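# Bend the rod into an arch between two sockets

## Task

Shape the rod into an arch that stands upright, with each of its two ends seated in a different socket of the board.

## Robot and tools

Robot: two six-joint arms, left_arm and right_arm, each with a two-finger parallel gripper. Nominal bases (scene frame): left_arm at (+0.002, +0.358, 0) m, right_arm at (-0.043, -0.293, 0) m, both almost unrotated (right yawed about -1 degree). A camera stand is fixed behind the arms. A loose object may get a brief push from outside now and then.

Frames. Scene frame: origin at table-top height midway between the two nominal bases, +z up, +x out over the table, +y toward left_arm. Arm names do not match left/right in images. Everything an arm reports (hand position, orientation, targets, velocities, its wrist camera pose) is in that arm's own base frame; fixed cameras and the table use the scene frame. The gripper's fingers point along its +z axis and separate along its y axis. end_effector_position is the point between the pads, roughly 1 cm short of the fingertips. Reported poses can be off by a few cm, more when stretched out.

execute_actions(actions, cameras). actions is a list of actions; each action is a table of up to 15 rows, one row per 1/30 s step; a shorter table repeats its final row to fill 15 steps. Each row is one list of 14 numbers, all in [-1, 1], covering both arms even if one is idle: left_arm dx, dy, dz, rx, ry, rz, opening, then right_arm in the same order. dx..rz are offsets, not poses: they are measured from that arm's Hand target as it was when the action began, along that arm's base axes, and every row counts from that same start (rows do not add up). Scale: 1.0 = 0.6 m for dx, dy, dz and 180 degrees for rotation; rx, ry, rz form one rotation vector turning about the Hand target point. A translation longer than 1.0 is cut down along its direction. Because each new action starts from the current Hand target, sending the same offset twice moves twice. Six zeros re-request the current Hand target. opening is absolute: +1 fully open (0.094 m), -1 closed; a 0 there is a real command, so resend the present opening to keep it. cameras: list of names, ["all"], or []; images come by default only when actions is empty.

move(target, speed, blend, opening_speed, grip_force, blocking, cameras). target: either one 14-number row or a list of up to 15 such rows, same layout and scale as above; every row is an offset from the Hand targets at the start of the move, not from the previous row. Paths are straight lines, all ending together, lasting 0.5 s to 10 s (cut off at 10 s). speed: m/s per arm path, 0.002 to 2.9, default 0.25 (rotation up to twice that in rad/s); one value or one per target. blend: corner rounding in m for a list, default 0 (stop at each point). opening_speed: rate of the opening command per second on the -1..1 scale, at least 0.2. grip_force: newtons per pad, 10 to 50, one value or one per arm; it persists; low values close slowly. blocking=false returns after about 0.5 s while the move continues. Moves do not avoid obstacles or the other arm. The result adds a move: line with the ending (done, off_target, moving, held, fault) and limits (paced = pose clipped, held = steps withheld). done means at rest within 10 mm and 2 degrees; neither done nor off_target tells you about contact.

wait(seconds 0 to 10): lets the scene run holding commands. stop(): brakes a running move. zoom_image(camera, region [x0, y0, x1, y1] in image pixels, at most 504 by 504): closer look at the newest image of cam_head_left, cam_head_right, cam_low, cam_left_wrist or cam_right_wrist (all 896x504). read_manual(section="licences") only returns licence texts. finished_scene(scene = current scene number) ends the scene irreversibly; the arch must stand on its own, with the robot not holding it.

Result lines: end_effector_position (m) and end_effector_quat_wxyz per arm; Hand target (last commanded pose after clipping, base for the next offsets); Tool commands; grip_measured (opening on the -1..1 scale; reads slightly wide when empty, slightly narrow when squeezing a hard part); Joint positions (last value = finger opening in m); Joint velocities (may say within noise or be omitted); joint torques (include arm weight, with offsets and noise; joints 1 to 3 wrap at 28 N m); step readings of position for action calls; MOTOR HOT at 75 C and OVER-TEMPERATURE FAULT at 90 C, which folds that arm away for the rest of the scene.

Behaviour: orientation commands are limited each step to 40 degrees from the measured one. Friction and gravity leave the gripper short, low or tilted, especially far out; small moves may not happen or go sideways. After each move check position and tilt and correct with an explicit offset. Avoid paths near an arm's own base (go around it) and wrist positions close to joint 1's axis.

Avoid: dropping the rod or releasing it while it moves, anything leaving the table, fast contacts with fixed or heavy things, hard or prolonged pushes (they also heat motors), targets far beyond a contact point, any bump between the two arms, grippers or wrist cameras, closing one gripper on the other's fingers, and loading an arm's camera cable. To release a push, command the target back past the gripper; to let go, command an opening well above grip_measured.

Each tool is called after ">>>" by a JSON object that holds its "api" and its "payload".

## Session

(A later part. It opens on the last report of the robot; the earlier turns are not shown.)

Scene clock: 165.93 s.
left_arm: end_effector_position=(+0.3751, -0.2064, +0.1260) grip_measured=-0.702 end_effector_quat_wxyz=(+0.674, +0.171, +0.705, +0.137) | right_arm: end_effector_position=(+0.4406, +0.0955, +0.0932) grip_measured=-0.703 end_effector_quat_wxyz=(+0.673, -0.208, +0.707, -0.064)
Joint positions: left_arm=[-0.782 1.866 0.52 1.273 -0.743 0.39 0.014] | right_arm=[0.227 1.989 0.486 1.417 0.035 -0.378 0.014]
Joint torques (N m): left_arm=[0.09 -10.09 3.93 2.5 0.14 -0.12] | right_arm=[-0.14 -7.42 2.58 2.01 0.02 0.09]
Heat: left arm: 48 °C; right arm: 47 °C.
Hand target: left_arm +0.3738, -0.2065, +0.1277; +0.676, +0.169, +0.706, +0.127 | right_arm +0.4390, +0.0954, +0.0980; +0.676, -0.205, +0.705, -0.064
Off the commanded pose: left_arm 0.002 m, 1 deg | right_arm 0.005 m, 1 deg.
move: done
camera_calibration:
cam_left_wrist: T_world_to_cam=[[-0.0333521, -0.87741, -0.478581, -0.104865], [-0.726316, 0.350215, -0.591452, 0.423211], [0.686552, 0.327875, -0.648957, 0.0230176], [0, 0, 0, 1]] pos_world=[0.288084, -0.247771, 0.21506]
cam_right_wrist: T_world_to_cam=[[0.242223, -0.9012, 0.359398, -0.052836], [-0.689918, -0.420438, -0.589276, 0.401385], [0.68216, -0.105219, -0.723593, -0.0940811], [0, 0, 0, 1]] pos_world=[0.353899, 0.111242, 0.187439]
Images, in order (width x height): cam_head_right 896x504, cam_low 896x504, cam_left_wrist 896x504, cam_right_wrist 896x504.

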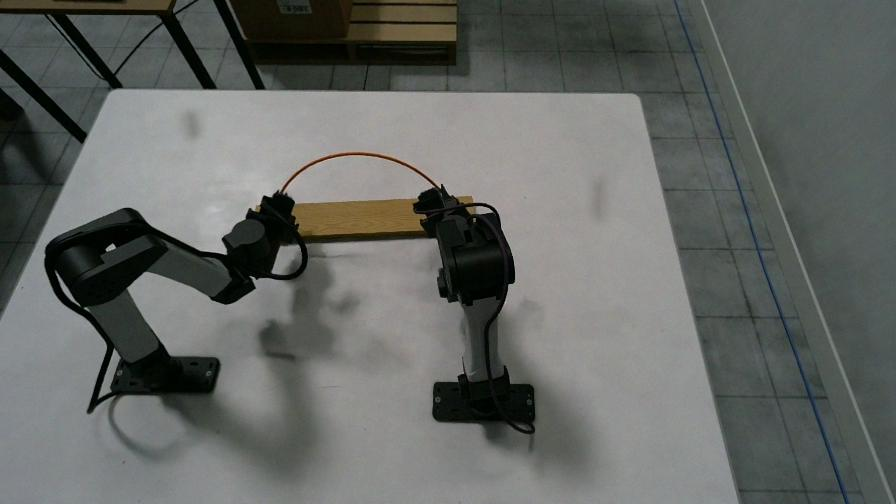

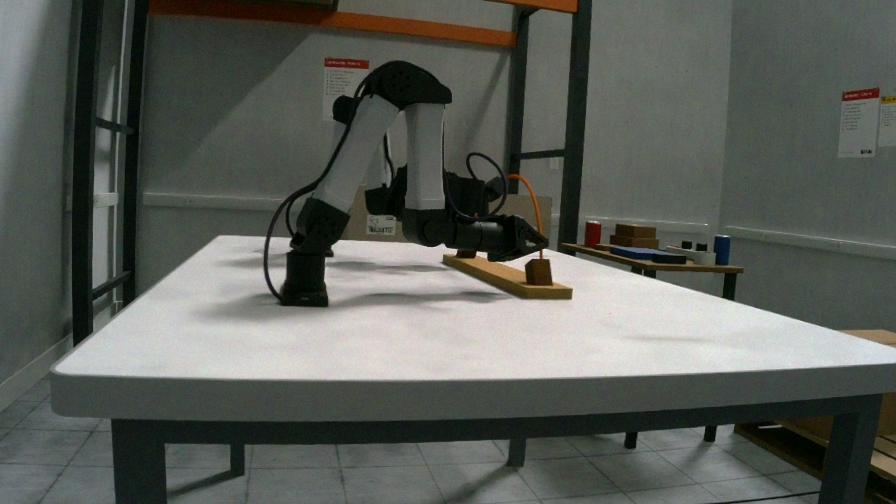

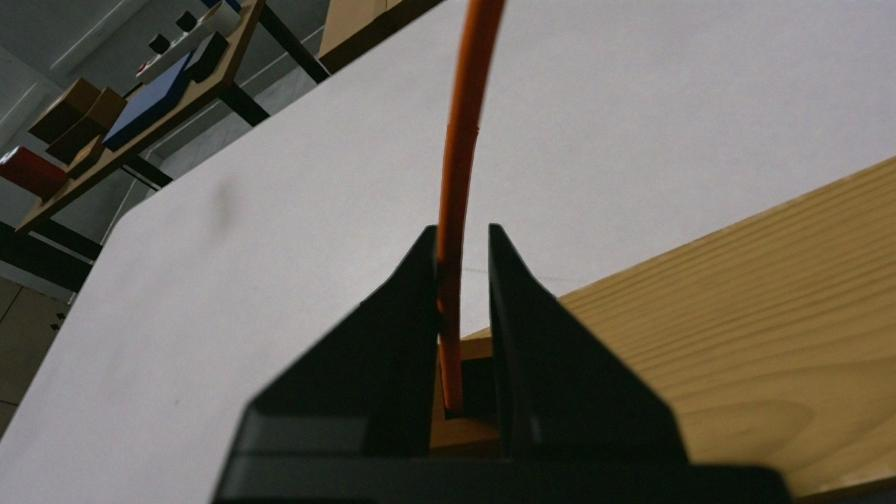

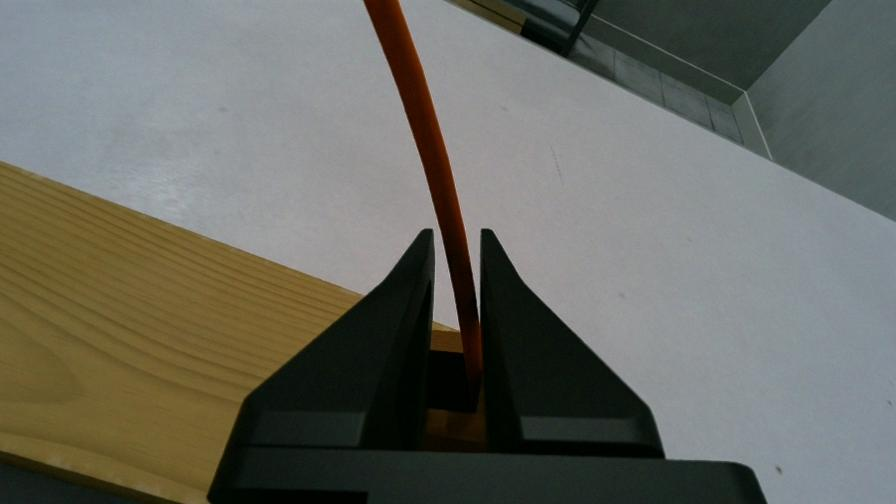

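>>> {"api": "move", "payload": {"target": [0,0.0,0.004,0,0,0,-0.2,0,-0.003,0.008,0,0,0,-0.2], "opening_speed": 0.4, "cameras": ["cam_left_wrist","cam_right_wrist","cam_low"]}}

Scene clock: 168.57 s.
left_arm: end_effector_position=(+0.3749, -0.2069, +0.1241) grip_measured=-0.202 end_effector_quat_wxyz=(+0.671, +0.175, +0.707, +0.138) | right_arm: end_effector_position=(+0.4403, +0.0954, +0.0935) grip_measured=-0.203 end_effector_quat_wxyz=(+0.670, -0.209, +0.710, -0.064)
Joint positions: left_arm=[-0.782 1.866 0.52 1.263 -0.74 0.39 0.038] | right_arm=[0.227 1.974 0.486 1.393 0.035 -0.378 0.037]
Joint torques (N m): left_arm=[0.12 -11.25 4.05 2.48 0.11 -0.13] | right_arm=[-0.65 -8.32 2.55 2.01 -0.04 0.07]
Heat: left arm: 48 °C; right arm: 46 °C.
Hand target: left_arm +0.3738, -0.2065, +0.1301; +0.676, +0.169, +0.706, +0.127 | right_arm +0.4390, +0.0936, +0.1028; +0.676, -0.205, +0.705, -0.063
Off the commanded pose: left_arm 0.006 m, 2 deg | right_arm 0.010 m, 1 deg.
move: done
camera_calibration:
cam_left_wrist: T_world_to_cam=[[-0.0393645, -0.874153, -0.484053, -0.102534], [-0.729406, 0.356234, -0.584007, 0.423601], [0.682948, 0.330082, -0.651635, 0.0240861], [0, 0, 0, 1]] pos_world=[0.288491, -0.248482, 0.213449]
cam_right_wrist: T_world_to_cam=[[0.245701, -0.900532, 0.35871, -0.0544482], [-0.695658, -0.421515, -0.581708, 0.403208], [0.675049, -0.106613, -0.730029, -0.0899272], [0, 0, 0, 1]] pos_world=[0.354578, 0.111338, 0.188431]
Images, in order (width x height): cam_low 896x504, cam_left_wrist 896x504, cam_right_wrist 896x504.

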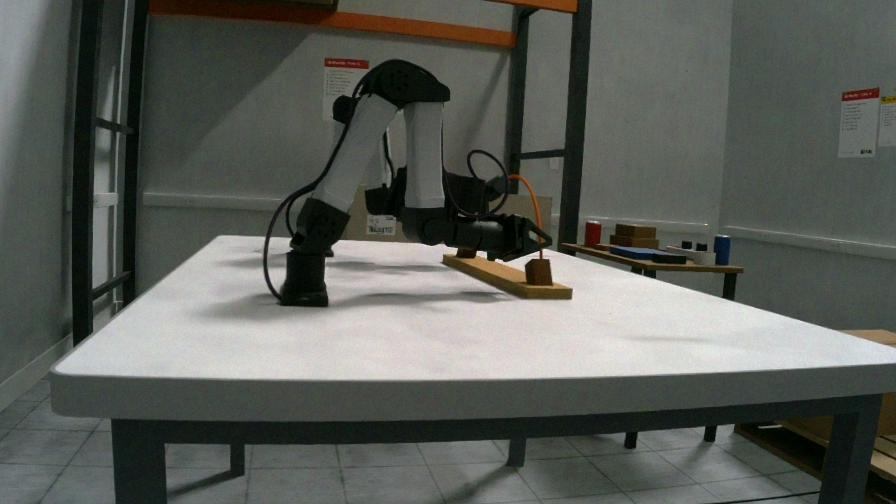

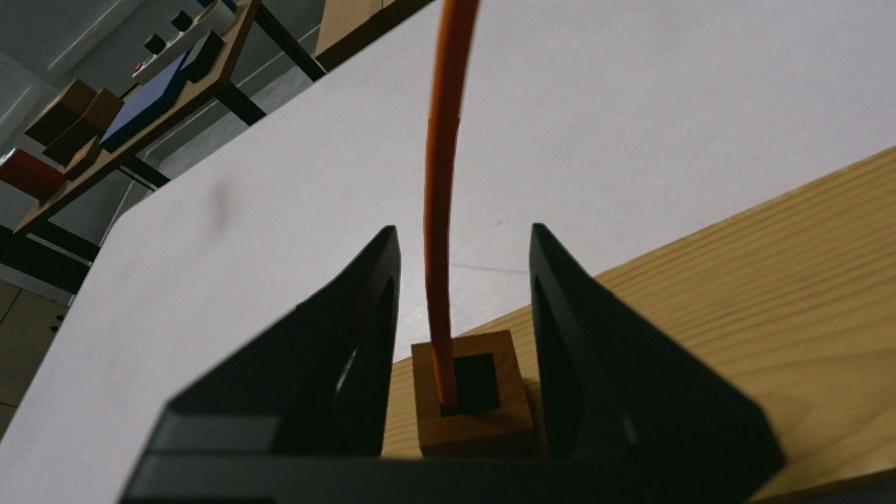

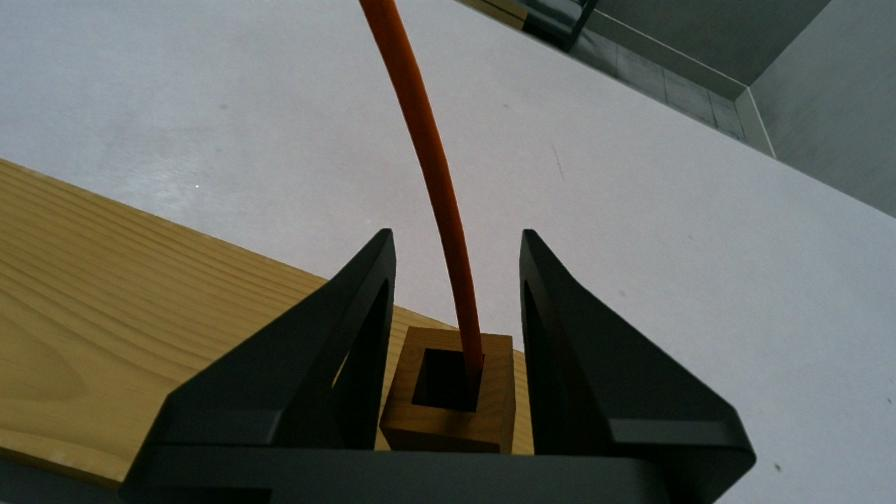

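>>> {"api": "move", "payload": {"target": [[-0.08,0.004,0.012,0,0,0,-0.2,-0.08,-0.015,0.012,0,0,0,-0.2],[-0.15,0.008,0.055,0,0.03,0,-0.2,-0.15,-0.029,0.055,0,0.03,0,-0.2]], "speed": 0.07, "blend": [0.01,0], "cameras": ["all"]}}

>>> {"api": "zoom_image", "payload": {"camera": "cam_low", "region": [440, 150, 590, 310]}}

Scene clock: 172.73 s.
left_arm: end_effector_position=(+0.2831, -0.1989, +0.1494) grip_measured=-0.202 end_effector_quat_wxyz=(+0.631, +0.195, +0.739, +0.132) | right_arm: end_effector_position=(+0.3500, +0.0757, +0.1332) grip_measured=-0.203 end_effector_quat_wxyz=(+0.640, -0.212, +0.736, -0.055)
Joint positions: left_arm=[-1.039 1.358 0.373 0.685 -0.966 0.215 0.038] | right_arm=[0.23 1.303 0.199 0.93 0.035 -0.36 0.037]
Joint torques (N m): left_arm=[-0.65 -7.23 8.06 2.31 -0.24 -0.15] | right_arm=[0.14 -3.66 4.75 1.93 0.06 0.11]
Heat: left arm: 48 °C; right arm: 46 °C.
Hand target: left_arm +0.2838, -0.2016, +0.1632; +0.643, +0.174, +0.737, +0.119 | right_arm +0.3490, +0.0761, +0.1359; +0.642, -0.208, +0.736, -0.054
Off the commanded pose: left_arm 0.014 m, 3 deg | right_arm 0.003 m, 1 deg.
move: off_target (left_arm)
camera_calibration:
cam_left_wrist: T_world_to_cam=[[-0.103824, -0.861457, -0.497103, -0.0642362], [-0.782316, 0.379365, -0.494028, 0.374749], [0.614168, 0.3376, -0.713319, 0.130978], [0, 0, 0, 1]] pos_world=[0.20606, -0.241722, 0.246634]
cam_right_wrist: T_world_to_cam=[[0.2743, -0.900205, 0.338218, -0.0716672], [-0.739787, -0.42224, -0.52386, 0.363011], [0.61439, -0.106514, -0.78178, 0.026055], [0, 0, 0, 1]] pos_world=[0.272201, 0.0915379, 0.234775]

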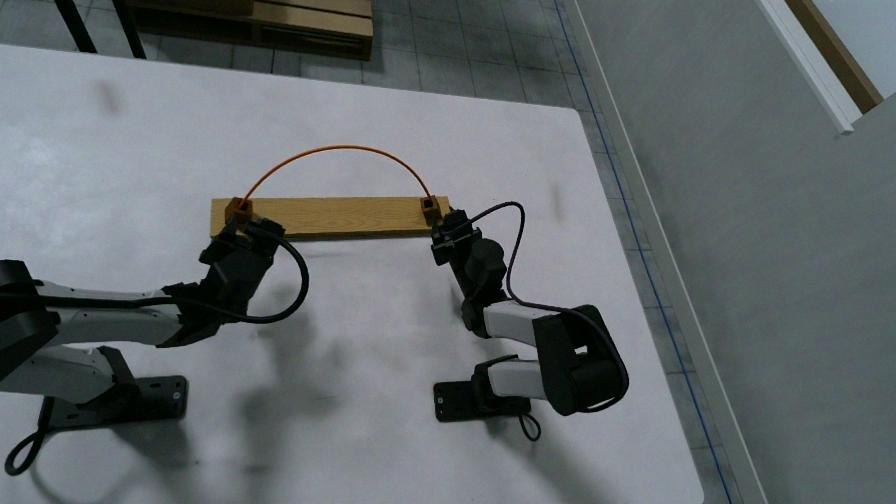

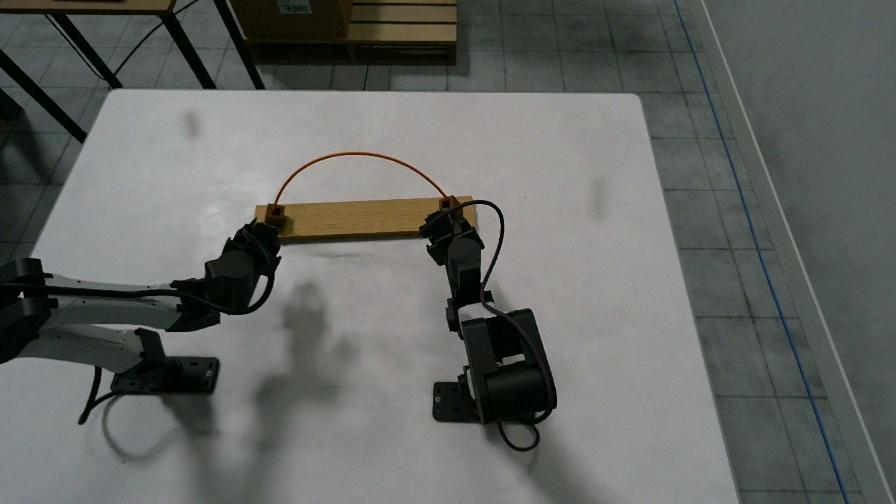

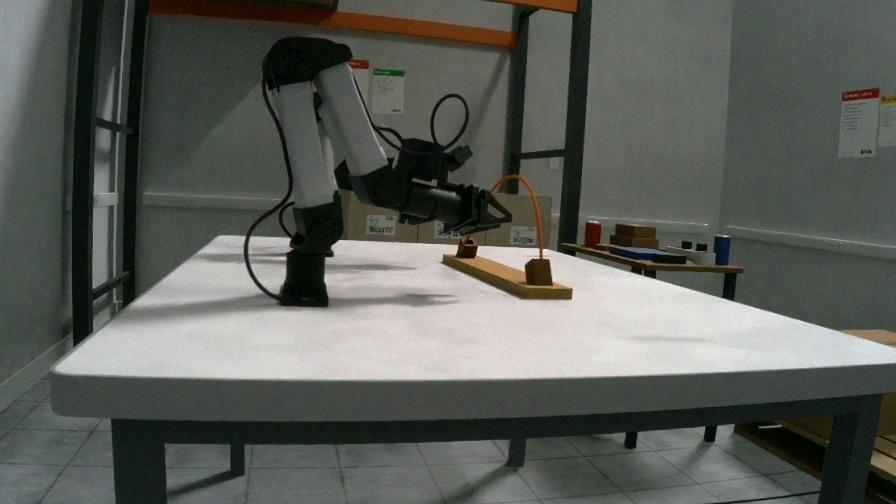

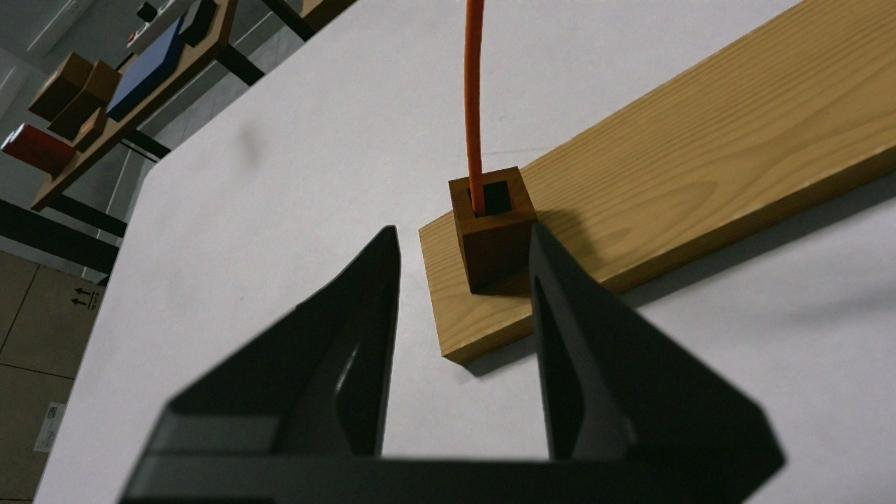

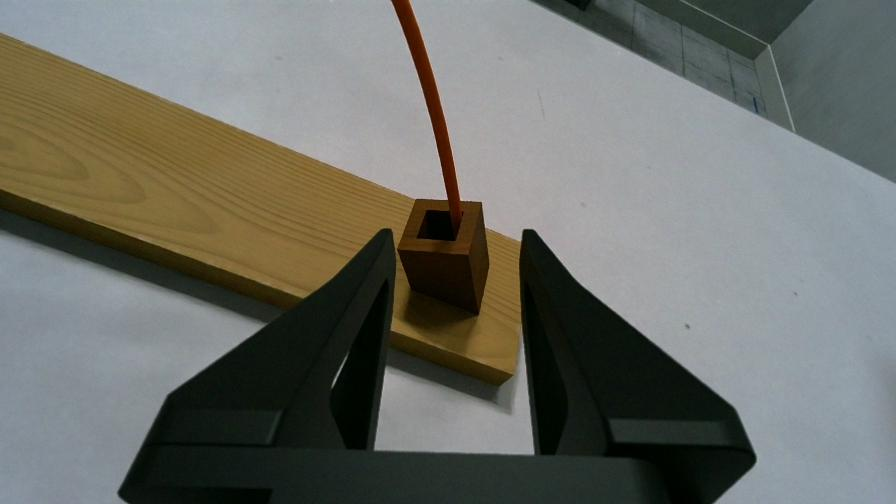

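Scaled by 3.150 from the camera's 896x504 image, which has a finer 1280x720 frame.

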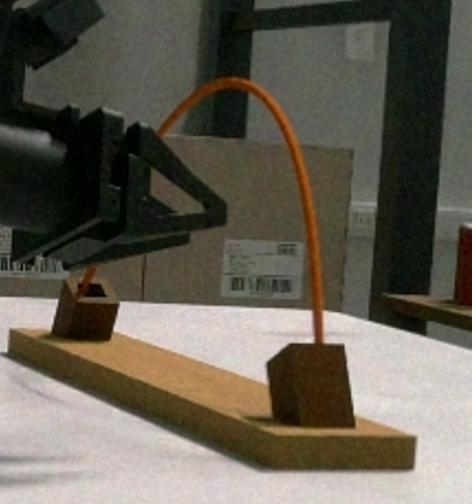

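>>> {"api": "finished_scene", "payload": {"scene": 3}}

The scene is finished: the task was done.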